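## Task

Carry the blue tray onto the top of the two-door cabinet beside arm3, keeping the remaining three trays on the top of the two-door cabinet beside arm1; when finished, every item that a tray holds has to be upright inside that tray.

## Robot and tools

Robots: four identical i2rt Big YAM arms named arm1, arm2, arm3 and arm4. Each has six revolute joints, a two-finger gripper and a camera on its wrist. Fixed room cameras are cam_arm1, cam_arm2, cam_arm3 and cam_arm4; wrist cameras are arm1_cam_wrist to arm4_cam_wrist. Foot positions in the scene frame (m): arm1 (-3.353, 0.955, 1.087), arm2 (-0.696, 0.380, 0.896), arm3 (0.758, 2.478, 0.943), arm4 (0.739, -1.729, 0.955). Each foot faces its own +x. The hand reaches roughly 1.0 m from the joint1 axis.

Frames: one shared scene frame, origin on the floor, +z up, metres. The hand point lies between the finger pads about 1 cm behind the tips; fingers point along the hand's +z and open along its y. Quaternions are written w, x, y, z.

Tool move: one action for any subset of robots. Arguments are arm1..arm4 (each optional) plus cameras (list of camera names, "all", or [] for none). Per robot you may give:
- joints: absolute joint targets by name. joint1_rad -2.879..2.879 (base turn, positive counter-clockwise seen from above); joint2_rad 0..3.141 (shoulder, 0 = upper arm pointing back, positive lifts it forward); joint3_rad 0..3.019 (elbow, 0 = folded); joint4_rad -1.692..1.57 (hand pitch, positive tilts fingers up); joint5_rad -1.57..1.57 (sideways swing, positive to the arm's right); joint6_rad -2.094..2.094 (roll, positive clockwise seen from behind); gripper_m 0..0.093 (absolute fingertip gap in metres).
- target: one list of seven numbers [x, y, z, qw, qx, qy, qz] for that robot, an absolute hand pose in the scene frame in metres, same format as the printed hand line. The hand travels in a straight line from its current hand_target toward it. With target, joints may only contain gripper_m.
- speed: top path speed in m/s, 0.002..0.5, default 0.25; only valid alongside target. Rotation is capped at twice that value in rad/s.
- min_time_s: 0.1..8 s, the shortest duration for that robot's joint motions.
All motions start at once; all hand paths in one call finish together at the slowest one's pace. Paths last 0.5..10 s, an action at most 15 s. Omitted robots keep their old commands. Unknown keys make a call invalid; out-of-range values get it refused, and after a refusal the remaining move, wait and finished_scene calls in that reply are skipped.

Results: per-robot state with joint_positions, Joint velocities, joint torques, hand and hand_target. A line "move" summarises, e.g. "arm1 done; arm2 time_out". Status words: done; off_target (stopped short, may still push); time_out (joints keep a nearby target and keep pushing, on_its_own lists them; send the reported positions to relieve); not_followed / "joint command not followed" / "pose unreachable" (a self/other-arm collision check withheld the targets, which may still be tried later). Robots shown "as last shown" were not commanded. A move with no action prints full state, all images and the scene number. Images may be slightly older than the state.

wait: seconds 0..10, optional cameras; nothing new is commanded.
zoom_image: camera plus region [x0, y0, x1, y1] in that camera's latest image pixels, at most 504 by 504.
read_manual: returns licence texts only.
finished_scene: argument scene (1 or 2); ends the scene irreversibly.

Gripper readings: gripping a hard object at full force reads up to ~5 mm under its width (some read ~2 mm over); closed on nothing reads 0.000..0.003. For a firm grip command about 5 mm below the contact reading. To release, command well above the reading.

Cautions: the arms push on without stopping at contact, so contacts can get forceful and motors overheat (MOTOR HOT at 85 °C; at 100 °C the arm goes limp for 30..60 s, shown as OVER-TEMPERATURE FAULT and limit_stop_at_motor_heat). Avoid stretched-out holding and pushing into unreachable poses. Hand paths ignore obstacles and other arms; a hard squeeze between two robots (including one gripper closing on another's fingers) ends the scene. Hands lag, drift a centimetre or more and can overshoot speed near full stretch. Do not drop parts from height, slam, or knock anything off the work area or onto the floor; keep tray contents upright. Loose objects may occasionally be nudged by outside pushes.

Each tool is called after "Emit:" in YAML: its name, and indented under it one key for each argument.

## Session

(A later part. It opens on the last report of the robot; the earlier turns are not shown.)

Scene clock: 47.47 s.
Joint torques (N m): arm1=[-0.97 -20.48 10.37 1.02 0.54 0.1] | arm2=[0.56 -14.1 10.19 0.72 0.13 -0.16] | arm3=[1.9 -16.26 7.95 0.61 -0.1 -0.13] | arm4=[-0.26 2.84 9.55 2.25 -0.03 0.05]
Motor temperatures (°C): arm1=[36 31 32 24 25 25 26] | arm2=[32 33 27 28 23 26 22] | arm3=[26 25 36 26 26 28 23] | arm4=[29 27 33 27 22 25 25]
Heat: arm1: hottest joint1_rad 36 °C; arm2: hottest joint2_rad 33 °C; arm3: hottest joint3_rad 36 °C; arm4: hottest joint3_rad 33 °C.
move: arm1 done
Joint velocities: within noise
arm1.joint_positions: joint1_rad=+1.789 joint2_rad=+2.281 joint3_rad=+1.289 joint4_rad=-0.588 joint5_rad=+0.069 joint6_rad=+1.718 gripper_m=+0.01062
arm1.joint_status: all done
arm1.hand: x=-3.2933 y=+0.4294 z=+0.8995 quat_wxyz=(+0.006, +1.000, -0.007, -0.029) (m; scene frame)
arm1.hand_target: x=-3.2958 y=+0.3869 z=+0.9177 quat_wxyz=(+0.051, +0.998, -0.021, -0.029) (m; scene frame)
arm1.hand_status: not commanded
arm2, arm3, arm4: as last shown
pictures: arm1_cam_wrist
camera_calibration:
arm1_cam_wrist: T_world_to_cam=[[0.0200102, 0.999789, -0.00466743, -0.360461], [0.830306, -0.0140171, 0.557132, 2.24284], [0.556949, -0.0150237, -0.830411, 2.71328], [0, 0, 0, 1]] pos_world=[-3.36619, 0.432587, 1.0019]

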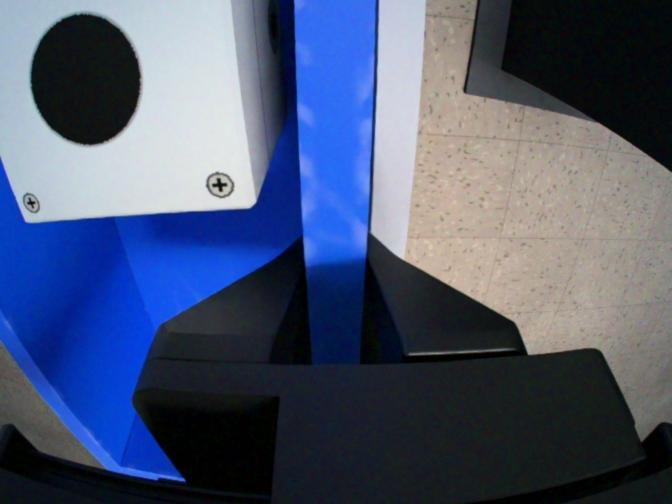

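Emit:
move:
  arm1: {"joints": {"joint2_rad": 2.29, "joint4_rad": -0.551}, "min_time_s": 0.5}

Emit:
move:
  arm1: {"joints": {"joint2_rad": 2.31, "joint4_rad": -0.531}, "min_time_s": 0.5}
  cameras: ["arm1_cam_wrist"]

Scene clock: 49.13 s.
Joint torques (N m): arm1=[-1.26 -20.37 10.14 1.03 0.51 0.12] | arm2=[0.38 -14.1 10.15 0.77 0.14 -0.16] | arm3=[1.79 -16.32 7.86 0.59 -0.09 -0.13] | arm4=[-0.32 2.84 9.54 2.25 -0.04 0.05]
Motor temperatures (°C): arm1=[36 31 33 24 25 25 26] | arm2=[32 33 27 28 23 26 22] | arm3=[26 25 36 26 26 28 23] | arm4=[29 27 33 27 22 25 25]
Heat: arm1: hottest joint1_rad 36 °C; arm2: hottest joint2_rad 33 °C; arm3: hottest joint3_rad 36 °C; arm4: hottest joint3_rad 33 °C.
move: arm1 done
Joint velocities: within noise
arm1.joint_positions: joint1_rad=+1.789 joint2_rad=+2.294 joint3_rad=+1.293 joint4_rad=-0.574 joint5_rad=+0.069 joint6_rad=+1.718 gripper_m=+0.01062
arm1.joint_status: all done
arm1.hand: x=-3.2931 y=+0.4276 z=+0.8938 quat_wxyz=(+0.009, +1.000, -0.007, -0.029) (m; scene frame)
arm1.hand_target: x=-3.2958 y=+0.3879 z=+0.9095 quat_wxyz=(+0.051, +0.998, -0.021, -0.029) (m; scene frame)
arm1.hand_status: not commanded
arm2, arm3, arm4: as last shown
pictures: none

Scene clock: 49.97 s.
Joint torques (N m): arm1=[-0.91 -19.08 9.99 1.24 0.16 0.09] | arm2=[0.5 -14.21 10.18 0.72 0.15 -0.17] | arm3=[1.85 -16.26 7.88 0.57 -0.07 -0.13] | arm4=[-0.32 2.84 9.55 2.24 -0.03 0.06]
Motor temperatures (°C): arm1=[36 31 33 24 25 25 26] | arm2=[32 33 27 28 23 26 22] | arm3=[26 25 36 26 26 28 23] | arm4=[29 27 33 27 22 25 25]
Heat: arm1: hottest joint1_rad 36 °C; arm2: hottest joint2_rad 33 °C; arm3: hottest joint3_rad 36 °C; arm4: hottest joint3_rad 33 °C.
move: arm1 done
Joint velocities: within noise
arm1.joint_positions: joint1_rad=+1.789 joint2_rad=+2.299 joint3_rad=+1.293 joint4_rad=-0.560 joint5_rad=+0.079 joint6_rad=+1.723 gripper_m=+0.01062
arm1.joint_status: all done
arm1.hand: x=-3.2945 y=+0.4258 z=+0.8910 quat_wxyz=(+0.013, +0.999, -0.010, -0.033) (m; scene frame)
arm1.hand_target: x=-3.2958 y=+0.3892 z=+0.8991 quat_wxyz=(+0.051, +0.998, -0.021, -0.029) (m; scene frame)
arm1.hand_status: not commanded
arm2, arm3, arm4: as last shown
pictures: arm1_cam_wrist
camera_calibration:
arm1_cam_wrist: T_world_to_cam=[[0.0258343, 0.999463, -0.0201556, -0.323848], [0.834615, -0.010467, 0.550734, 2.26687], [0.550227, -0.03105, -0.834438, 2.69507], [0, 0, 0, 1]] pos_world=[-3.3665, 0.431083, 0.993902]

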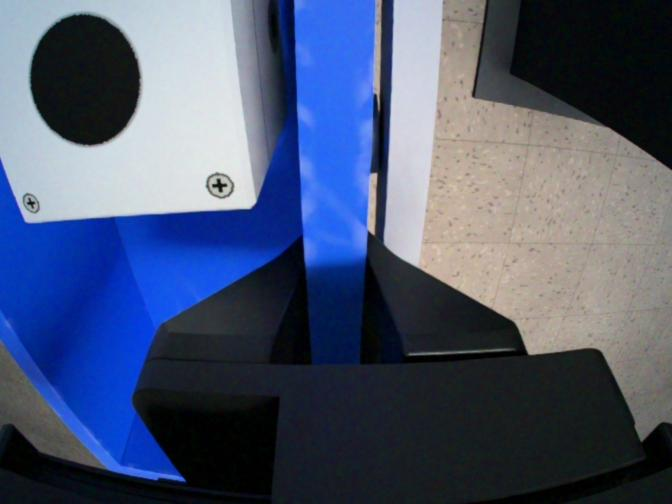

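Emit:
move:
  arm1: {"joints": {"joint2_rad": 2.33, "joint4_rad": -0.511}, "min_time_s": 0.5}
  cameras: ["arm1_cam_wrist"]

Scene clock: 51.40 s.
Joint torques (N m): arm1=[-1.32 -18.37 9.5 1.35 0.03 0.05] | arm2=[0.38 -13.98 10.21 0.7 0.15 -0.16] | arm3=[1.38 -16.26 7.76 0.61 -0.1 -0.12] | arm4=[-0.32 2.96 9.54 2.22 -0.02 0.05]
Motor temperatures (°C): arm1=[36 31 33 24 25 25 26] | arm2=[32 33 27 28 23 26 22] | arm3=[26 25 36 26 26 28 23] | arm4=[29 27 33 27 22 25 25]
Heat: arm1: hottest joint1_rad 36 °C; arm2: hottest joint2_rad 33 °C; arm3: hottest joint3_rad 36 °C; arm4: hottest joint3_rad 33 °C.
move: arm1 done
Joint velocities: within noise
arm1.joint_positions: joint1_rad=+1.789 joint2_rad=+2.304 joint3_rad=+1.301 joint4_rad=-0.545 joint5_rad=+0.082 joint6_rad=+1.726 gripper_m=+0.01062
arm1.joint_status: all done
arm1.hand: x=-3.2942 y=+0.4193 z=+0.8904 quat_wxyz=(+0.022, +0.999, -0.012, -0.033) (m; scene frame)
arm1.hand_target: x=-3.2959 y=+0.3905 z=+0.8887 quat_wxyz=(+0.051, +0.998, -0.021, -0.029) (m; scene frame)
arm1.hand_status: not commanded
arm2, arm3, arm4: as last shown
pictures: arm1_cam_wrist
camera_calibration:
arm1_cam_wrist: T_world_to_cam=[[0.0283764, 0.998855, -0.0385216, -0.292298], [0.834932, -0.00249493, 0.550348, 2.26487], [0.549622, -0.0477798, -0.834046, 2.69891], [0, 0, 0, 1]] pos_world=[-3.3661, 0.426567, 0.993287]

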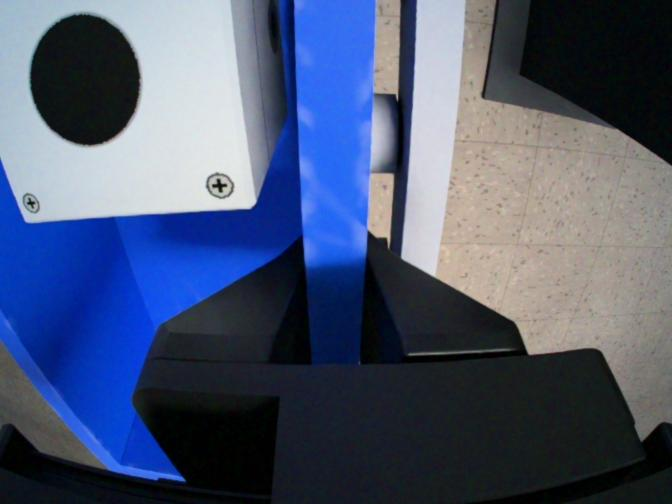

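Emit:
move:
  arm1: {"joints": {"joint2_rad": 2.285, "joint4_rad": -0.575}, "min_time_s": 0.5}
  cameras: ["arm1_cam_wrist", "cam_arm1"]

Emit:
zoom_image:
  camera: "cam_arm1"
  region: [180, 290, 300, 410]

Scene clock: 53.07 s.
Joint torques (N m): arm1=[-1.26 -21.89 9.21 -0.06 0.08 0.05] | arm2=[0.44 -14.33 10.21 0.75 0.15 -0.16] | arm3=[1.67 -16.5 7.97 0.62 -0.08 -0.12] | arm4=[-0.38 2.84 9.52 2.22 -0.03 0.05]
Motor temperatures (°C): arm1=[36 31 33 24 25 25 26] | arm2=[32 33 27 28 23 26 22] | arm3=[26 25 36 26 26 28 23] | arm4=[29 27 33 27 22 25 25]
Heat: arm1: hottest joint1_rad 36 °C; arm2: hottest joint2_rad 33 °C; arm3: hottest joint3_rad 36 °C; arm4: hottest joint3_rad 33 °C.
move: arm1 done
Joint velocities: within noise
arm1.joint_positions: joint1_rad=+1.789 joint2_rad=+2.304 joint3_rad=+1.304 joint4_rad=-0.566 joint5_rad=+0.082 joint6_rad=+1.726 gripper_m=+0.01062
arm1.joint_status: all done
arm1.hand: x=-3.2947 y=+0.4228 z=+0.8910 quat_wxyz=(+0.013, +0.999, -0.012, -0.035) (m; scene frame)
arm1.hand_target: x=-3.2964 y=+0.3922 z=+0.9119 quat_wxyz=(+0.042, +0.998, -0.021, -0.030) (m; scene frame)
arm1.hand_status: not commanded
arm2, arm3, arm4: as last shown
pictures: arm1_cam_wrist, cam_arm1
camera_calibration:
arm1_cam_wrist: T_world_to_cam=[[0.0281241, 0.999396, -0.0204149, -0.312961], [0.836233, -0.0123335, 0.548236, 2.27528], [0.547653, -0.0324903, -0.836074, 2.68863], [0, 0, 0, 1]] pos_world=[-3.3663, 0.428189, 0.994109]

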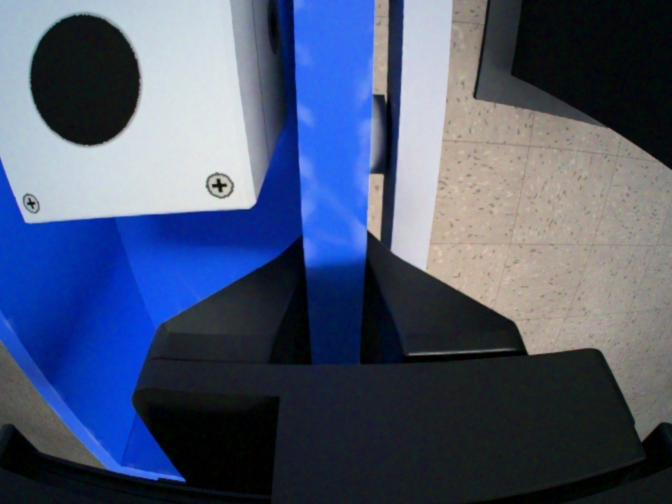

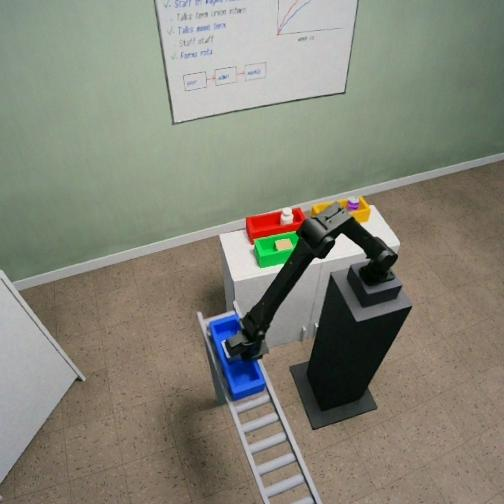

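Scaled by 4.200 from the camera's 504x504 image, which has a finer 720x720 frame.

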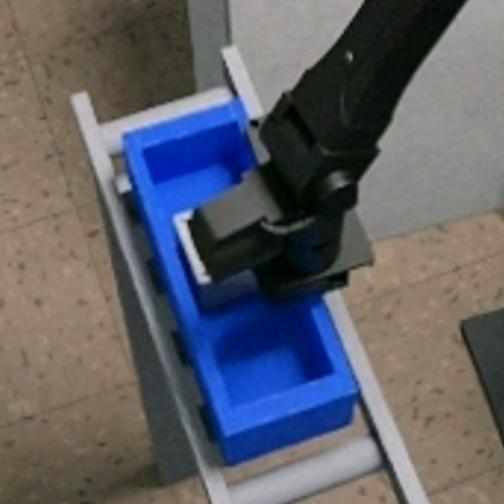

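Emit:
move:
  arm1: {"joints": {"joint2_rad": 2.03, "joint4_rad": -0.82, "gripper_m": 0.045}, "min_time_s": 0.7}
  cameras: ["arm1_cam_wrist", "cam_arm1"]

Scene clock: 56.20 s.
Joint torques (N m): arm1=[-1.55 -17.73 10.21 -0.2 0.07 0.04] | arm2=[0.38 -14.15 10.17 0.76 0.14 -0.16] | arm3=[2.02 -16.38 7.92 0.55 -0.09 -0.15] | arm4=[-0.26 2.84 9.54 2.28 -0.03 0.05]
Motor temperatures (°C): arm1=[36 31 33 24 25 25 26] | arm2=[32 33 27 28 23 26 22] | arm3=[26 25 36 26 26 28 23] | arm4=[29 27 33 27 22 25 25]
Heat: arm1: hottest joint1_rad 36 °C; arm2: hottest joint2_rad 33 °C; arm3: hottest joint3_rad 36 °C; arm4: hottest joint3_rad 33 °C.
move: arm1 done
Joint velocities: within noise
arm1.joint_positions: joint1_rad=+1.789 joint2_rad=+2.013 joint3_rad=+1.320 joint4_rad=-0.805 joint5_rad=+0.082 joint6_rad=+1.726 gripper_m=+0.04493
arm1.joint_status: all done
arm1.hand: x=-3.2933 y=+0.4007 z=+1.0467 quat_wxyz=(+0.047, +0.998, -0.013, -0.030) (m; scene frame)
arm1.hand_target: x=-3.2977 y=+0.3917 z=+1.0469 quat_wxyz=(+0.047, +0.998, -0.021, -0.030) (m; scene frame)
arm1.hand_status: not commanded
arm2, arm3: as last shown
arm4.joint_positions: joint1_rad=+0.385 joint2_rad=+0.628 joint3_rad=+1.385 joint4_rad=-1.571 joint5_rad=-0.065 joint6_rad=-0.063 gripper_m=+0.09396
arm4.joint_status: not commanded
arm4.hand: x=+0.9336 y=-1.7515 z=+1.4482 quat_wxyz=(-0.377, -0.040, -0.925, +0.016) (m; scene frame)
arm4.hand_target: x=+0.9321 y=-1.7512 z=+1.4566 quat_wxyz=(-0.387, -0.040, -0.921, +0.018) (m; scene frame)
arm4.hand_status: not commanded
pictures: arm1_cam_wrist, cam_arm1
camera_calibration:
arm1_cam_wrist: T_world_to_cam=[[0.029336, 0.995682, -0.0880756, -0.211424], [0.831231, 0.0246369, 0.555381, 2.14978], [0.555153, -0.0895038, -0.826919, 2.8553], [0, 0, 0, 1]] pos_world=[-3.36589, 0.413107, 1.14853]

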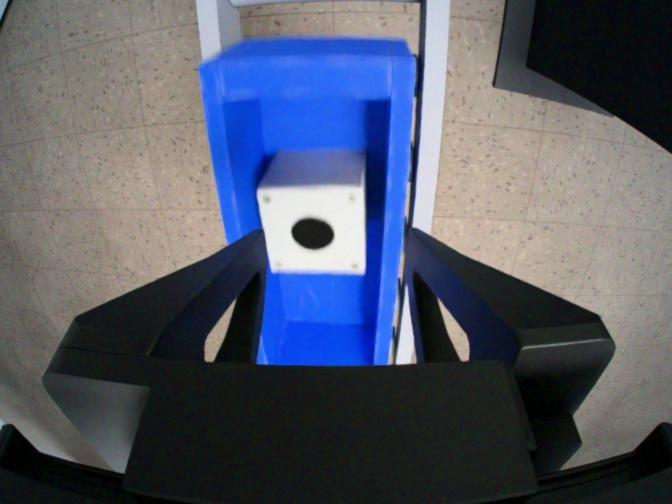

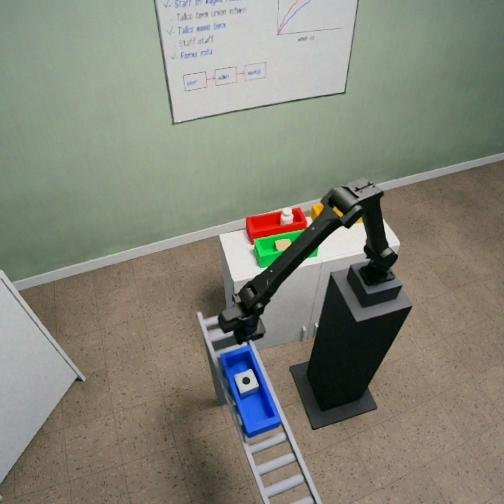

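Emit:
move:
  arm2: {"joints": {"joint1_rad": 0.11, "joint2_rad": 1.70, "joint3_rad": 0.987, "joint4_rad": -0.865, "joint5_rad": 0.0, "joint6_rad": 0.114}, "min_time_s": 1.5}
  cameras: ["arm2_cam_wrist", "cam_arm2"]

Scene clock: 60.83 s.
Joint torques (N m): arm1=[-1.38 -17.55 10.26 -0.1 0.06 0.01] | arm2=[0.79 -13.04 8.31 0.88 0.15 0.01] | arm3=[1.73 -16.38 7.9 0.62 -0.07 -0.14] | arm4=[-0.26 2.96 9.52 2.28 -0.03 0.06]
Motor temperatures (°C): arm1=[36 31 33 24 25 25 26] | arm2=[32 33 27 28 23 26 22] | arm3=[26 26 36 26 26 28 23] | arm4=[29 27 33 27 22 25 25]
Heat: arm1: hottest joint1_rad 36 °C; arm2: hottest joint2_rad 33 °C; arm3: hottest joint3_rad 36 °C; arm4: hottest joint3_rad 33 °C.
move: arm2 done
Joint velocities: within noise
arm1, arm4: as last shown
arm2.joint_positions: joint1_rad=+0.103 joint2_rad=+1.684 joint3_rad=+0.989 joint4_rad=-0.877 joint5_rad=-0.001 joint6_rad=+0.106 gripper_m=+0.09396
arm2.joint_status: all done
arm2.hand: x=-1.1177 y=+0.3251 z=+0.9062 quat_wxyz=(-0.006, -1.000, -0.013, +0.004) (m; scene frame)
arm2.hand_target: x=-1.1175 y=+0.3223 z=+0.8993 quat_wxyz=(-0.005, -1.000, -0.012, +0.001) (m; scene frame)
arm2.hand_status: not commanded
arm3.joint_positions: joint1_rad=-1.451 joint2_rad=+1.958 joint3_rad=+1.299 joint4_rad=-0.963 joint5_rad=-0.001 joint6_rad=-1.512 gripper_m=+0.09396
arm3.joint_status: not commanded
arm3.hand: x=+1.0360 y=+2.0421 z=+0.9144 quat_wxyz=(+0.011, +0.252, -0.967, -0.027) (m; scene frame)
arm3.hand_target: x=+1.0412 y=+2.0350 z=+0.9216 quat_wxyz=(+0.007, +0.256, -0.966, -0.013) (m; scene frame)
arm3.hand_status: not commanded
pictures: arm2_cam_wrist, cam_arm2
camera_calibration:
arm2_cam_wrist: T_world_to_cam=[[-0.0323357, 0.999455, -0.00657459, -0.35662], [0.816582, 0.030211, 0.576439, 0.384262], [0.576324, 0.0132709, -0.817114, 1.50314], [0, 0, 0, 1]] pos_world=[-1.19161, 0.324869, 1.00438]

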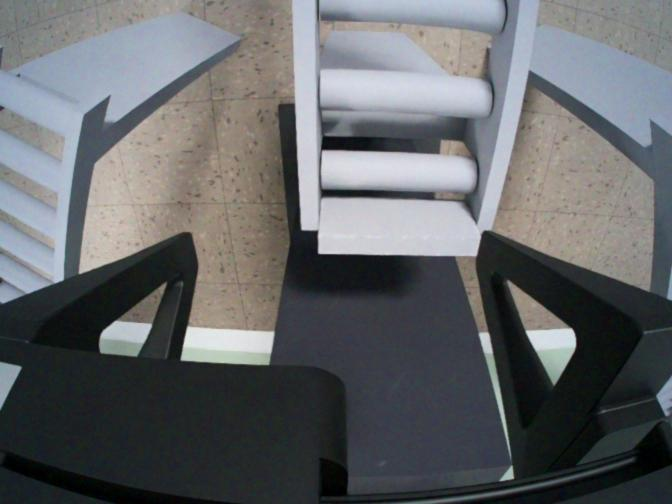

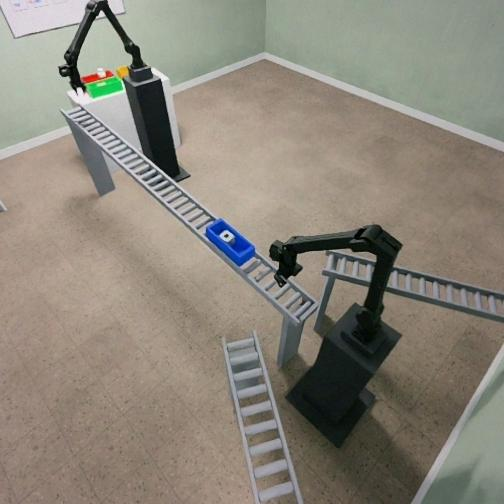

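Emit:
wait:
  seconds: 3
  cameras: ["arm2_cam_wrist"]

Scene clock: 64.23 s.
Joint torques (N m): arm1=[-1.55 -17.67 10.32 -0.23 0.05 0.03] | arm2=[1.03 -12.86 8.31 0.87 0.15 0.01] | arm3=[1.55 -15.97 7.92 0.55 -0.08 -0.14] | arm4=[-0.09 2.9 9.55 2.24 -0.03 0.05]
Motor temperatures (°C): arm1=[36 32 33 24 25 25 26] | arm2=[32 33 27 28 23 26 22] | arm3=[26 26 37 26 26 28 23] | arm4=[29 27 34 27 22 25 25]
Heat: arm1: hottest joint1_rad 36 °C; arm2: hottest joint2_rad 33 °C; arm3: hottest joint3_rad 37 °C; arm4: hottest joint3_rad 34 °C.
Joint velocities: within noise
arm1.joint_positions: joint1_rad=+1.789 joint2_rad=+2.013 joint3_rad=+1.320 joint4_rad=-0.805 joint5_rad=+0.082 joint6_rad=+1.726 gripper_m=+0.04493
arm1.joint_status: not commanded
arm1.hand: x=-3.2933 y=+0.4007 z=+1.0467 quat_wxyz=(+0.047, +0.998, -0.013, -0.030) (m; scene frame)
arm1.hand_target: x=-3.2977 y=+0.3917 z=+1.0469 quat_wxyz=(+0.047, +0.998, -0.021, -0.030) (m; scene frame)
arm1.hand_status: not commanded
arm2.joint_positions: joint1_rad=+0.103 joint2_rad=+1.684 joint3_rad=+0.989 joint4_rad=-0.877 joint5_rad=-0.001 joint6_rad=+0.106 gripper_m=+0.09396
arm2.joint_status: all done
arm2.hand: x=-1.1177 y=+0.3251 z=+0.9062 quat_wxyz=(-0.006, -1.000, -0.012, +0.004) (m; scene frame)
arm2.hand_target: x=-1.1175 y=+0.3223 z=+0.8993 quat_wxyz=(-0.005, -1.000, -0.012, +0.001) (m; scene frame)
arm2.hand_status: not commanded
arm3.joint_positions: joint1_rad=-1.451 joint2_rad=+1.958 joint3_rad=+1.299 joint4_rad=-0.963 joint5_rad=-0.001 joint6_rad=-1.512 gripper_m=+0.09396
arm3.joint_status: not commanded
arm3.hand: x=+1.0360 y=+2.0421 z=+0.9144 quat_wxyz=(+0.011, +0.252, -0.967, -0.027) (m; scene frame)
arm3.hand_target: x=+1.0412 y=+2.0350 z=+0.9216 quat_wxyz=(+0.007, +0.256, -0.966, -0.013) (m; scene frame)
arm3.hand_status: not commanded
arm4.joint_positions: joint1_rad=+0.385 joint2_rad=+0.628 joint3_rad=+1.385 joint4_rad=-1.571 joint5_rad=-0.065 joint6_rad=-0.063 gripper_m=+0.09396
arm4.joint_status: not commanded
arm4.hand: x=+0.9336 y=-1.7515 z=+1.4482 quat_wxyz=(-0.377, -0.040, -0.925, +0.016) (m; scene frame)
arm4.hand_target: x=+0.9321 y=-1.7512 z=+1.4566 quat_wxyz=(-0.387, -0.040, -0.921, +0.018) (m; scene frame)
arm4.hand_status: not commanded
wait: 3.00 s; at rest from the start
pictures: arm2_cam_wrist
camera_calibration:
arm2_cam_wrist: T_world_to_cam=[[-0.0319755, 0.999467, -0.00656552, -0.356203], [0.816594, 0.0299116, 0.576437, 0.384375], [0.576327, 0.0130705, -0.817115, 1.50321], [0, 0, 0, 1]] pos_world=[-1.19161, 0.324868, 1.00438]

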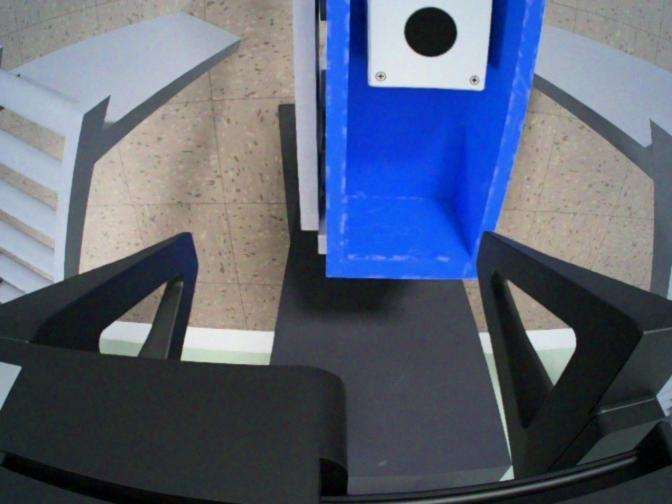

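Emit:
zoom_image:
  camera: "arm2_cam_wrist"
  region: [280, 0, 560, 290]

Scaled by 1.738 from the camera's 672x504 image, which has a finer 960x720 frame.

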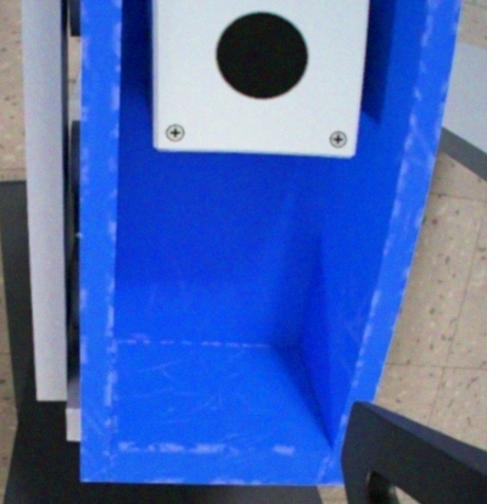

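Emit:
move:
  arm2: {"joints": {"joint2_rad": 1.886, "joint3_rad": 0.919, "joint4_rad": -0.612}, "min_time_s": 1.2}
  cameras: ["arm2_cam_wrist"]

Emit:
zoom_image:
  camera: "arm2_cam_wrist"
  region: [240, 0, 560, 290]

Scene clock: 72.53 s.
Joint torques (N m): arm1=[-1.26 -17.49 10.4 -0.08 0.08 0.05] | arm2=[1.14 -13.92 6.42 0.9 0.15 0.03] | arm3=[1.96 -16.5 7.87 0.59 -0.09 -0.12] | arm4=[-0.26 2.9 9.57 2.28 -0.03 0.05]
Motor temperatures (°C): arm1=[36 32 34 24 25 25 26] | arm2=[32 33 28 28 23 26 22] | arm3=[26 26 37 26 26 28 23] | arm4=[29 27 34 27 22 25 25]
Heat: arm1: hottest joint1_rad 36 °C; arm2: hottest joint2_rad 33 °C; arm3: hottest joint3_rad 37 °C; arm4: hottest joint3_rad 34 °C.
move: arm2 done
Joint velocities: within noise
arm1, arm3, arm4: as last shown
arm2.joint_positions: joint1_rad=+0.103 joint2_rad=+1.871 joint3_rad=+0.920 joint4_rad=-0.624 joint5_rad=-0.001 joint6_rad=+0.106 gripper_m=+0.09396
arm2.joint_status: all done
arm2.hand: x=-1.1131 y=+0.3248 z=+0.8131 quat_wxyz=(-0.006, -1.000, -0.012, +0.002) (m; scene frame)
arm2.hand_target: x=-1.1117 y=+0.3222 z=+0.8068 quat_wxyz=(-0.005, -1.000, -0.012, +0.000) (m; scene frame)
arm2.hand_status: not commanded
pictures: arm2_cam_wrist
camera_calibration:
arm2_cam_wrist: T_world_to_cam=[[-0.0319118, 0.99947, -0.00636024, -0.356488], [0.815267, 0.0297106, 0.578323, 0.431339], [0.578205, 0.01327, -0.815783, 1.42539], [0, 0, 0, 1]] pos_world=[-1.1872, 0.324569, 0.911089]

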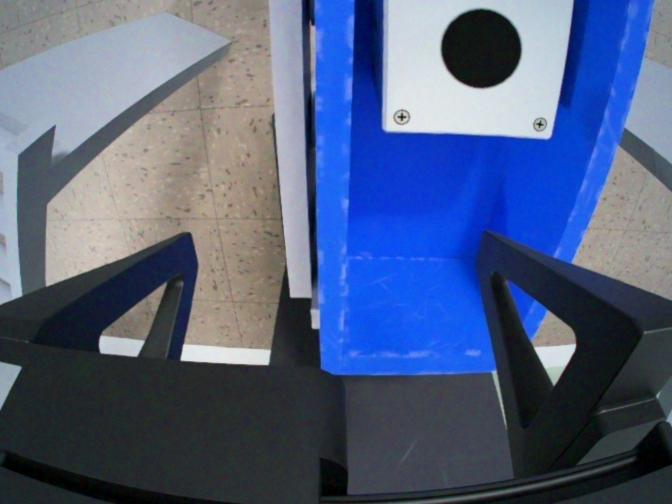

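Scaled by 1.575 from the camera's 672x504 image, which has a finer 960x720 frame.

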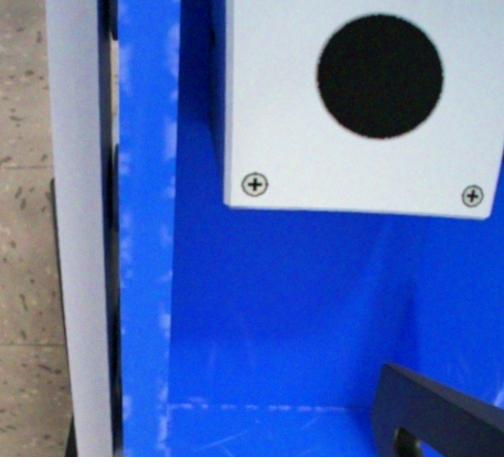

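Emit:
move:
  arm2: {"joints": {"joint1_rad": 0.117, "joint2_rad": 2.043, "joint3_rad": 0.908, "joint4_rad": -0.447}, "min_time_s": 1.2}
  cameras: ["arm2_cam_wrist"]

Emit:
zoom_image:
  camera: "arm2_cam_wrist"
  region: [240, 0, 560, 290]

Scene clock: 75.90 s.
Joint torques (N m): arm1=[-1.38 -17.73 10.35 -0.12 0.06 0.03] | arm2=[1.38 -14.45 4.89 0.87 0.15 0.02] | arm3=[1.79 -16.15 7.92 0.5 -0.09 -0.14] | arm4=[-0.26 2.9 9.57 2.22 -0.03 0.05]
Motor temperatures (°C): arm1=[36 33 34 24 25 25 26] | arm2=[32 33 28 28 23 26 22] | arm3=[26 26 37 26 26 28 23] | arm4=[29 27 34 27 22 25 25]
Heat: arm1: hottest joint1_rad 36 °C; arm2: hottest joint2_rad 33 °C; arm3: hottest joint3_rad 37 °C; arm4: hottest joint3_rad 34 °C.
move: arm2 done
Joint velocities: within noise
arm1, arm3, arm4: as last shown
arm2.joint_positions: joint1_rad=+0.106 joint2_rad=+2.025 joint3_rad=+0.911 joint4_rad=-0.459 joint5_rad=-0.001 joint6_rad=+0.106 gripper_m=+0.09396
arm2.joint_status: all done
arm2.hand: x=-1.1106 y=+0.3232 z=+0.7498 quat_wxyz=(-0.006, -1.000, -0.014, +0.003) (m; scene frame)
arm2.hand_target: x=-1.1066 y=+0.3195 z=+0.7424 quat_wxyz=(-0.005, -1.000, -0.015, -0.001) (m; scene frame)
arm2.hand_status: not commanded
pictures: arm2_cam_wrist
camera_calibration:
arm2_cam_wrist: T_world_to_cam=[[-0.0350228, 0.999366, -0.00643167, -0.358604], [0.815863, 0.0323076, 0.577342, 0.466527], [0.577184, 0.0149728, -0.816477, 1.37118], [0, 0, 0, 1]] pos_world=[-1.18461, 0.322774, 0.847886]

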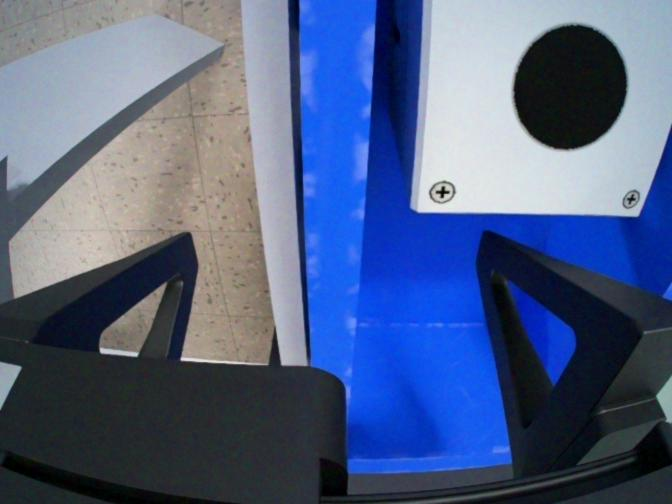

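Scaled by 1.575 from the camera's 672x504 image, which has a finer 960x720 frame.

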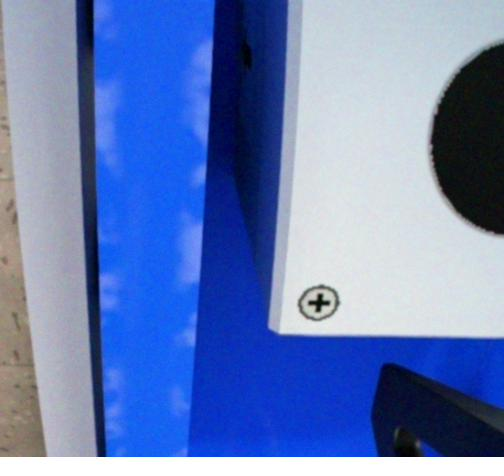

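Emit:
move:
  arm2: {"joints": {"gripper_m": 0.02}}

Emit:
move:
  arm2: {"joints": {"gripper_m": 0.003}}
  cameras: ["arm2_cam_wrist", "cam_arm2"]

Scene clock: 77.23 s.
Joint torques (N m): arm1=[-1.32 -18.14 10.36 -0.28 0.06 0.02] | arm2=[1.32 -14.45 4.89 0.91 0.15 0.01] | arm3=[1.73 -16.32 7.97 0.66 -0.07 -0.12] | arm4=[-0.32 2.9 9.55 2.25 -0.03 0.06]
Motor temperatures (°C): arm1=[36 33 34 24 25 24 26] | arm2=[32 33 28 28 23 26 22] | arm3=[26 26 37 26 26 28 23] | arm4=[29 27 34 27 22 25 25]
Heat: arm1: hottest joint1_rad 36 °C; arm2: hottest joint2_rad 33 °C; arm3: hottest joint3_rad 37 °C; arm4: hottest joint3_rad 34 °C.
move: arm2 done
Joint velocities: within noise
arm1, arm3, arm4: as last shown
arm2.joint_positions: joint1_rad=+0.106 joint2_rad=+2.025 joint3_rad=+0.911 joint4_rad=-0.459 joint5_rad=-0.001 joint6_rad=+0.106 gripper_m=+0.02017
arm2.joint_status: all done
arm2.hand: x=-1.1106 y=+0.3232 z=+0.7498 quat_wxyz=(-0.006, -1.000, -0.014, +0.003) (m; scene frame)
arm2.hand_target: x=-1.1066 y=+0.3195 z=+0.7424 quat_wxyz=(-0.005, -1.000, -0.015, -0.001) (m; scene frame)
arm2.hand_status: not commanded
pictures: none

Scene clock: 77.77 s.
Joint torques (N m): arm1=[-0.97 -17.85 10.25 -0.16 0.07 0.03] | arm2=[1.26 -14.45 4.96 0.88 -0.15 -0.06] | arm3=[1.96 -16.09 7.91 0.54 -0.09 -0.12] | arm4=[-0.26 2.84 9.55 2.22 -0.02 0.06]
Motor temperatures (°C): arm1=[36 33 34 24 25 24 26] | arm2=[32 33 28 28 23 26 22] | arm3=[26 26 37 26 26 28 23] | arm4=[29 27 34 27 22 25 25]
Heat: arm1: hottest joint1_rad 36 °C; arm2: hottest joint2_rad 33 °C; arm3: hottest joint3_rad 37 °C; arm4: hottest joint3_rad 34 °C.
move: arm2 off_target
Joint velocities: within noise
arm1, arm3, arm4: as last shown
arm2.joint_positions: joint1_rad=+0.109 joint2_rad=+2.025 joint3_rad=+0.910 joint4_rad=-0.459 joint5_rad=+0.006 joint6_rad=+0.113 gripper_m=+0.01081
arm2.joint_status: gripper_m off_target (ended at +0.01084, target +0.00300)
arm2.hand: x=-1.1102 y=+0.3236 z=+0.7497 quat_wxyz=(-0.002, -1.000, -0.011, +0.003) (m; scene frame)
arm2.hand_target: x=-1.1065 y=+0.3194 z=+0.7424 quat_wxyz=(-0.005, -1.000, -0.015, -0.001) (m; scene frame)
arm2.hand_status: not commanded
pictures: arm2_cam_wrist, cam_arm2
camera_calibration:
arm2_cam_wrist: T_world_to_cam=[[-0.0299715, 0.99955, 0.000805654, -0.358811], [0.816105, 0.0240055, 0.577405, 0.469166], [0.577126, 0.0179632, -0.816458, 1.36982], [0, 0, 0, 1]] pos_world=[-1.1842, 0.322781, 0.847791]

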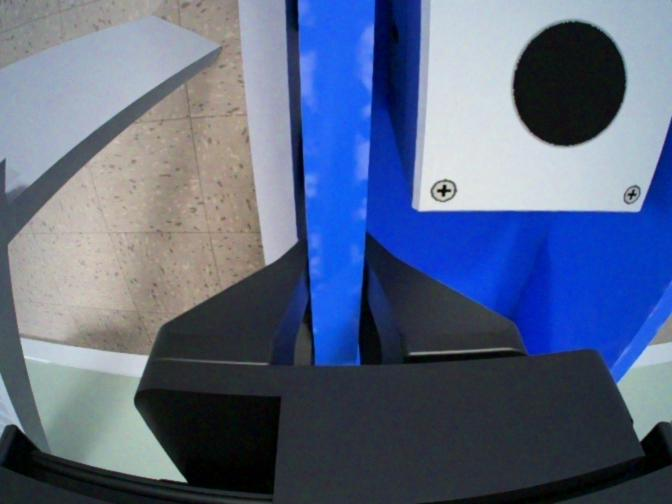

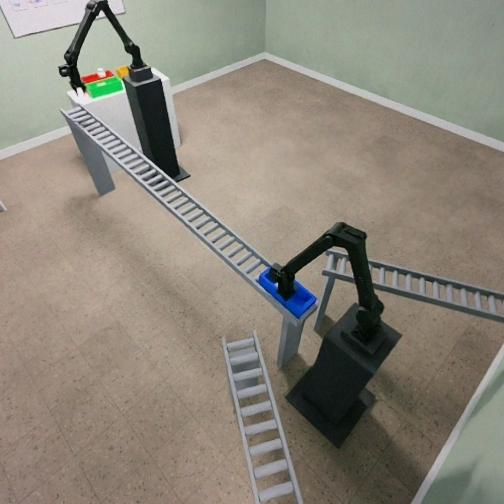

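Emit:
move:
  arm2: {"target": [-1.112, 0.3236, 0.94, 0.005, 1.0, 0.012, 0.0], "speed": 0.15}
  cameras: ["arm2_cam_wrist", "cam_arm2"]

Scene clock: 80.23 s.
Joint torques (N m): arm1=[-1.44 -17.55 10.22 -0.13 0.07 0.05] | arm2=[0.67 -15.5 13.18 0.02 0.37 -0.06] | arm3=[2.02 -16.09 7.79 0.59 -0.08 -0.12] | arm4=[-0.32 3.08 9.58 2.26 -0.04 0.04]
Motor temperatures (°C): arm1=[36 33 34 24 25 24 26] | arm2=[32 33 28 28 23 26 23] | arm3=[26 26 37 26 26 28 23] | arm4=[29 27 34 27 22 25 25]
Heat: arm1: hottest joint1_rad 36 °C; arm2: hottest joint2_rad 33 °C; arm3: hottest joint3_rad 37 °C; arm4: hottest joint3_rad 34 °C.
move: arm2 off_target
Joint velocities: within noise
arm1, arm3, arm4: as last shown
arm2.joint_positions: joint1_rad=+0.109 joint2_rad=+1.640 joint3_rad=+0.952 joint4_rad=-0.967 joint5_rad=-0.006 joint6_rad=+0.113 gripper_m=+0.01081
arm2.joint_status: not commanded
arm2.hand: x=-1.0824 y=+0.3268 z=+0.9133 quat_wxyz=(-0.003, -0.999, -0.012, -0.038) (m; scene frame)
arm2.hand_target: x=-1.1103 y=+0.3237 z=+0.9404 quat_wxyz=(-0.005, -1.000, -0.012, +0.000) (m; scene frame)
arm2.hand_status: off_target (0.040 m and 4.3 deg from the pose sent, 0.190 m and 0.5 deg at the start)
pictures: arm2_cam_wrist, cam_arm2
camera_calibration:
arm2_cam_wrist: T_world_to_cam=[[-0.0306393, 0.999526, -0.00314657, -0.358433], [0.766147, 0.0255069, 0.642159, 0.238265], [0.641935, 0.0172646, -0.766565, 1.51216], [0, 0, 0, 1]] pos_world=[-1.16424, 0.326079, 1.00504]

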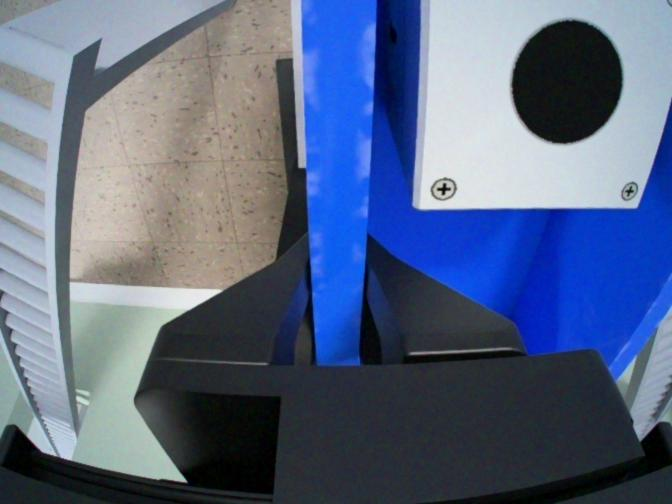

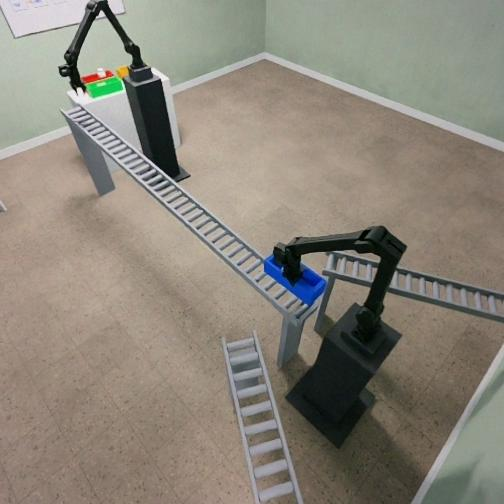

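Emit:
move:
  arm2: {"joints": {"joint1_rad": -1.047, "joint2_rad": 1.803, "joint3_rad": 1.18, "joint4_rad": -0.843, "joint5_rad": 0.018, "joint6_rad": -1.562}, "min_time_s": 2.6}
  cameras: ["arm2_cam_wrist", "cam_arm2"]

Scene clock: 86.23 s.
Joint torques (N m): arm1=[-1.08 -17.85 10.33 -0.16 0.06 0.05] | arm2=[0.85 -17.61 13.63 1.03 -0.35 -0.18] | arm3=[1.96 -16.15 7.9 0.55 -0.08 -0.12] | arm4=[-0.38 2.84 9.52 2.24 -0.02 0.06]
Motor temperatures (°C): arm1=[36 33 34 24 25 24 26] | arm2=[31 33 29 28 23 26 23] | arm3=[26 26 37 26 25 28 23] | arm4=[29 27 34 27 22 25 25]
Heat: arm1: hottest joint1_rad 36 °C; arm2: hottest joint2_rad 33 °C; arm3: hottest joint3_rad 37 °C; arm4: hottest joint3_rad 34 °C.
move: arm2 done
Joint velocities: within noise
arm1, arm3, arm4: as last shown
arm2.joint_positions: joint1_rad=-1.050 joint2_rad=+1.815 joint3_rad=+1.116 joint4_rad=-0.861 joint5_rad=+0.026 joint6_rad=-1.553 gripper_m=+0.01081
arm2.joint_status: all done
arm2.hand: x=-0.9393 y=+0.7873 z=+0.8807 quat_wxyz=(+0.004, -0.965, -0.262, -0.006) (m; scene frame)
arm2.hand_target: x=-0.9610 y=+0.8178 z=+0.9070 quat_wxyz=(+0.049, -0.962, -0.267, +0.011) (m; scene frame)
arm2.hand_status: not commanded
pictures: arm2_cam_wrist, cam_arm2
camera_calibration:
arm2_cam_wrist: T_world_to_cam=[[-0.512121, 0.858853, 0.0102226, -1.16774], [0.694529, 0.407076, 0.593228, -0.186745], [0.505334, 0.310904, -0.80497, 1.06167], [0, 0, 0, 1]] pos_world=[-1.00482, 0.748858, 0.977331]

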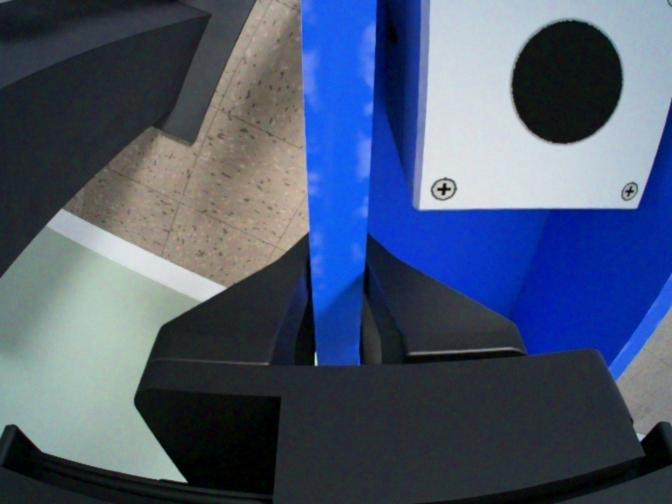

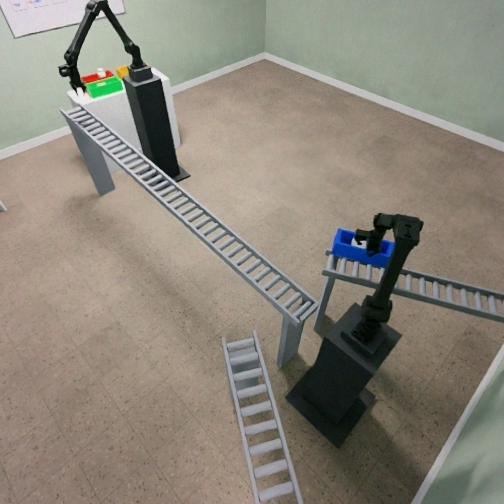

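Emit:
zoom_image:
  camera: "cam_arm2"
  region: [300, 190, 460, 350]

Scaled by 3.150 from the camera's 504x504 image, which has a finer 720x720 frame.

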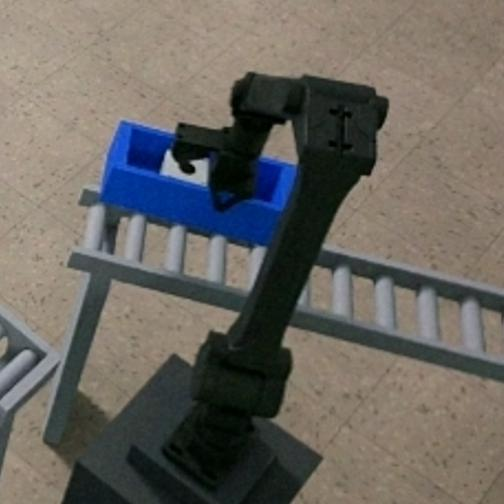

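Emit:
move:
  arm2: {"joints": {"joint2_rad": 1.96, "joint3_rad": 1.096, "joint4_rad": -0.653, "joint5_rad": 0.0}, "min_time_s": 1.2}
  cameras: ["arm2_cam_wrist", "cam_arm2"]

Emit:
zoom_image:
  camera: "cam_arm2"
  region: [300, 190, 460, 350]

Emit:
zoom_image:
  camera: "arm2_cam_wrist"
  region: [200, 0, 460, 260]

Scene clock: 89.93 s.
Joint torques (N m): arm1=[-1.44 -17.85 10.32 -0.17 0.07 0.03] | arm2=[0.97 -19.02 8.16 1.01 -0.43 -0.18] | arm3=[1.67 -16.03 7.91 0.51 -0.08 -0.15] | arm4=[-0.32 2.9 9.57 2.24 -0.04 0.06]
Motor temperatures (°C): arm1=[36 33 34 24 25 24 26] | arm2=[31 33 30 28 23 26 23] | arm3=[26 27 37 26 25 28 23] | arm4=[29 27 34 27 22 25 25]
Heat: arm1: hottest joint1_rad 36 °C; arm2: hottest joint2_rad 33 °C; arm3: hottest joint3_rad 37 °C; arm4: hottest joint3_rad 34 °C.
move: arm2 done
Joint velocities: within noise
arm1, arm3, arm4: as last shown
arm2.joint_positions: joint1_rad=-1.050 joint2_rad=+1.979 joint3_rad=+1.078 joint4_rad=-0.671 joint5_rad=+0.009 joint6_rad=-1.554 gripper_m=+0.01081
arm2.joint_status: all done
arm2.hand: x=-0.9410 y=+0.7822 z=+0.7966 quat_wxyz=(-0.004, -0.965, -0.263, +0.001) (m; scene frame)
arm2.hand_target: x=-0.9532 y=+0.7965 z=+0.8099 quat_wxyz=(+0.021, -0.963, -0.268, +0.013) (m; scene frame)
arm2.hand_status: not commanded
pictures: arm2_cam_wrist, cam_arm2
camera_calibration:
arm2_cam_wrist: T_world_to_cam=[[-0.512879, 0.858459, -0.00177973, -1.15418], [0.699157, 0.418907, 0.579394, -0.127467], [0.498131, 0.295915, -0.815046, 1.00938], [0, 0, 0, 1]] pos_world=[-1.00564, 0.745519, 0.894494]

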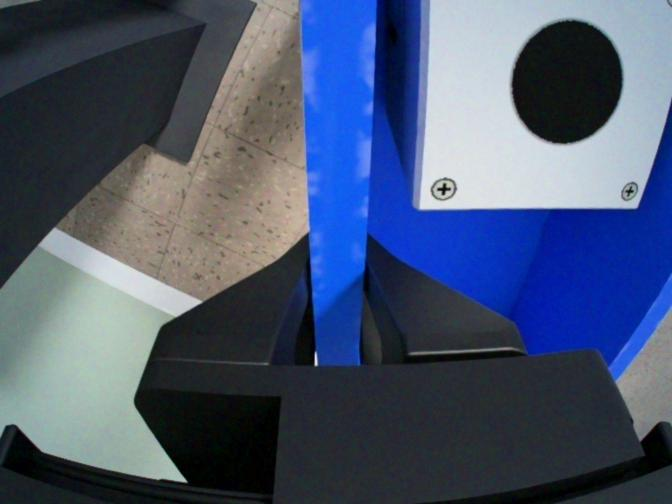

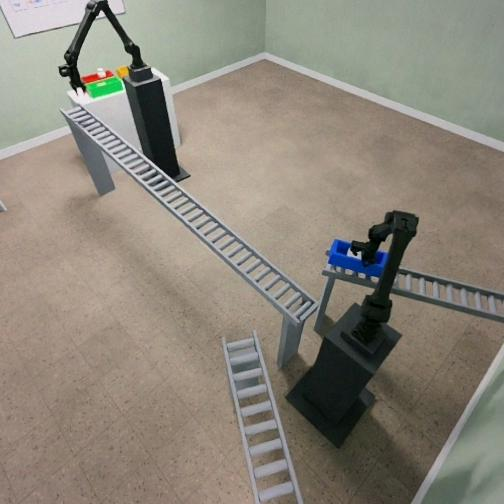

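Scaled by 3.150 from the camera's 504x504 image, which has a finer 720x720 frame.

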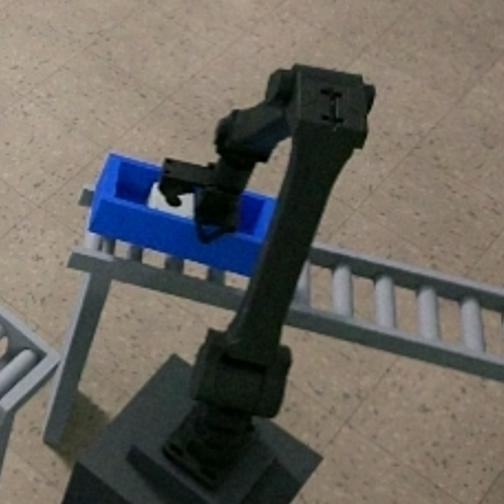

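Scaled by 1.938 from the camera's 672x504 image, which has a finer 960x720 frame.

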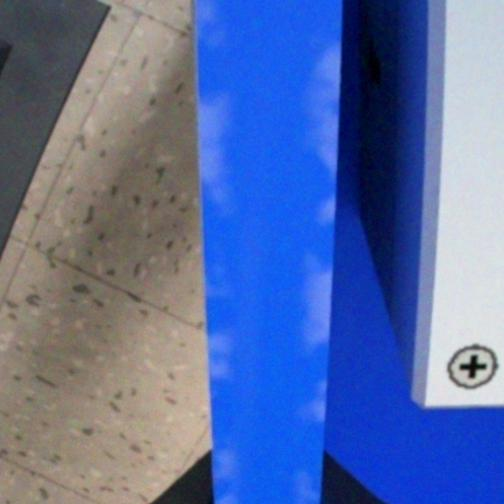

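Emit:
move:
  arm2: {"joints": {"joint2_rad": 2.024, "joint3_rad": 1.166, "joint4_rad": -0.608}, "min_time_s": 0.8}
  cameras: ["arm2_cam_wrist", "cam_arm2"]

Emit:
zoom_image:
  camera: "arm2_cam_wrist"
  region: [200, 0, 460, 260]

Emit:
zoom_image:
  camera: "cam_arm2"
  region: [310, 220, 430, 300]

Scene clock: 92.73 s.
Joint torques (N m): arm1=[-1.26 -17.96 10.33 -0.16 0.08 0.05] | arm2=[0.79 -19.49 10.73 1.01 -0.41 -0.16] | arm3=[1.44 -16.21 7.91 0.59 -0.09 -0.14] | arm4=[-0.38 2.9 9.55 2.25 -0.03 0.05]
Motor temperatures (°C): arm1=[36 33 35 24 25 24 26] | arm2=[31 33 30 28 23 26 24] | arm3=[26 27 37 26 25 28 23] | arm4=[29 27 34 27 22 25 25]
Heat: arm1: hottest joint1_rad 36 °C; arm2: hottest joint2_rad 33 °C; arm3: hottest joint3_rad 37 °C; arm4: hottest joint3_rad 34 °C.
move: arm2 done
Joint velocities: within noise
arm1.joint_positions: joint1_rad=+1.789 joint2_rad=+2.013 joint3_rad=+1.320 joint4_rad=-0.805 joint5_rad=+0.082 joint6_rad=+1.726 gripper_m=+0.04493
arm1.joint_status: not commanded
arm1.hand: x=-3.2933 y=+0.4007 z=+1.0467 quat_wxyz=(+0.047, +0.998, -0.013, -0.030) (m; scene frame)
arm1.hand_target: x=-3.2977 y=+0.3917 z=+1.0469 quat_wxyz=(+0.047, +0.998, -0.021, -0.030) (m; scene frame)
arm1.hand_status: not commanded
arm2.joint_positions: joint1_rad=-1.050 joint2_rad=+2.038 joint3_rad=+1.116 joint4_rad=-0.626 joint5_rad=+0.009 joint6_rad=-1.554 gripper_m=+0.01081
arm2.joint_status: all done
arm2.hand: x=-0.9508 y=+0.7978 z=+0.7788 quat_wxyz=(+0.008, -0.965, -0.262, +0.004) (m; scene frame)
arm2.hand_target: x=-0.9716 y=+0.8262 z=+0.7986 quat_wxyz=(+0.046, -0.962, -0.267, +0.020) (m; scene frame)
arm2.hand_status: not commanded
arm3.joint_positions: joint1_rad=-1.451 joint2_rad=+1.958 joint3_rad=+1.299 joint4_rad=-0.963 joint5_rad=-0.001 joint6_rad=-1.512 gripper_m=+0.09396
arm3.joint_status: not commanded
arm3.hand: x=+1.0360 y=+2.0421 z=+0.9144 quat_wxyz=(+0.011, +0.252, -0.967, -0.027) (m; scene frame)
arm3.hand_target: x=+1.0412 y=+2.0350 z=+0.9216 quat_wxyz=(+0.007, +0.256, -0.966, -0.013) (m; scene frame)
arm3.hand_status: not commanded
arm4.joint_positions: joint1_rad=+0.385 joint2_rad=+0.628 joint3_rad=+1.385 joint4_rad=-1.571 joint5_rad=-0.065 joint6_rad=-0.063 gripper_m=+0.09396
arm4.joint_status: not commanded
arm4.hand: x=+0.9336 y=-1.7515 z=+1.4482 quat_wxyz=(-0.377, -0.040, -0.925, +0.016) (m; scene frame)
arm4.hand_target: x=+0.9321 y=-1.7512 z=+1.4566 quat_wxyz=(-0.387, -0.040, -0.921, +0.018) (m; scene frame)
arm4.hand_status: not commanded
pictures: arm2_cam_wrist, cam_arm2
camera_calibration:
arm2_cam_wrist: T_world_to_cam=[[-0.512431, 0.85842, 0.0230072, -1.19146], [0.706758, 0.406376, 0.579096, -0.0993926], [0.487758, 0.313007, -0.814935, 0.971537], [0, 0, 0, 1]] pos_world=[-1.01417, 0.759063, 0.876709]

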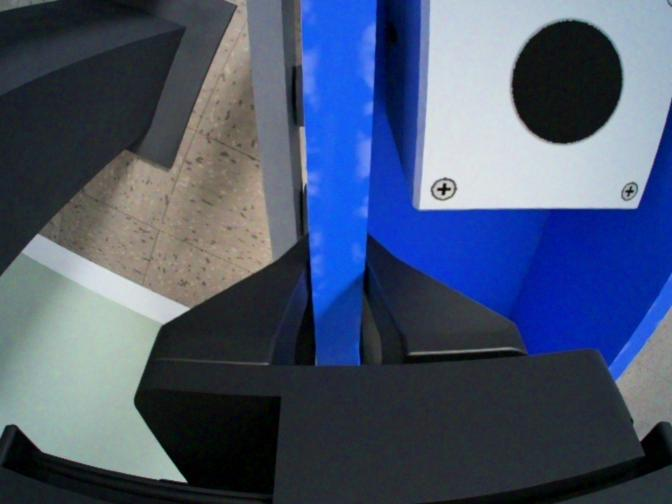

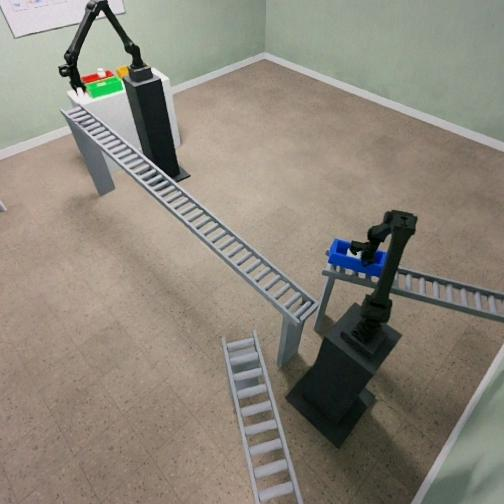

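Scaled by 1.938 from the camera's 672x504 image, which has a finer 960x720 frame.

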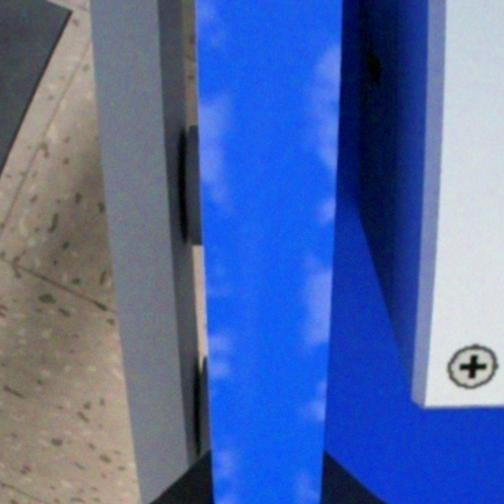

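Scaled by 4.200 from the camera's 504x504 image, which has a finer 720x720 frame.

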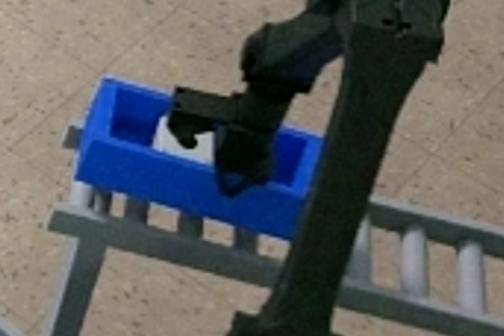

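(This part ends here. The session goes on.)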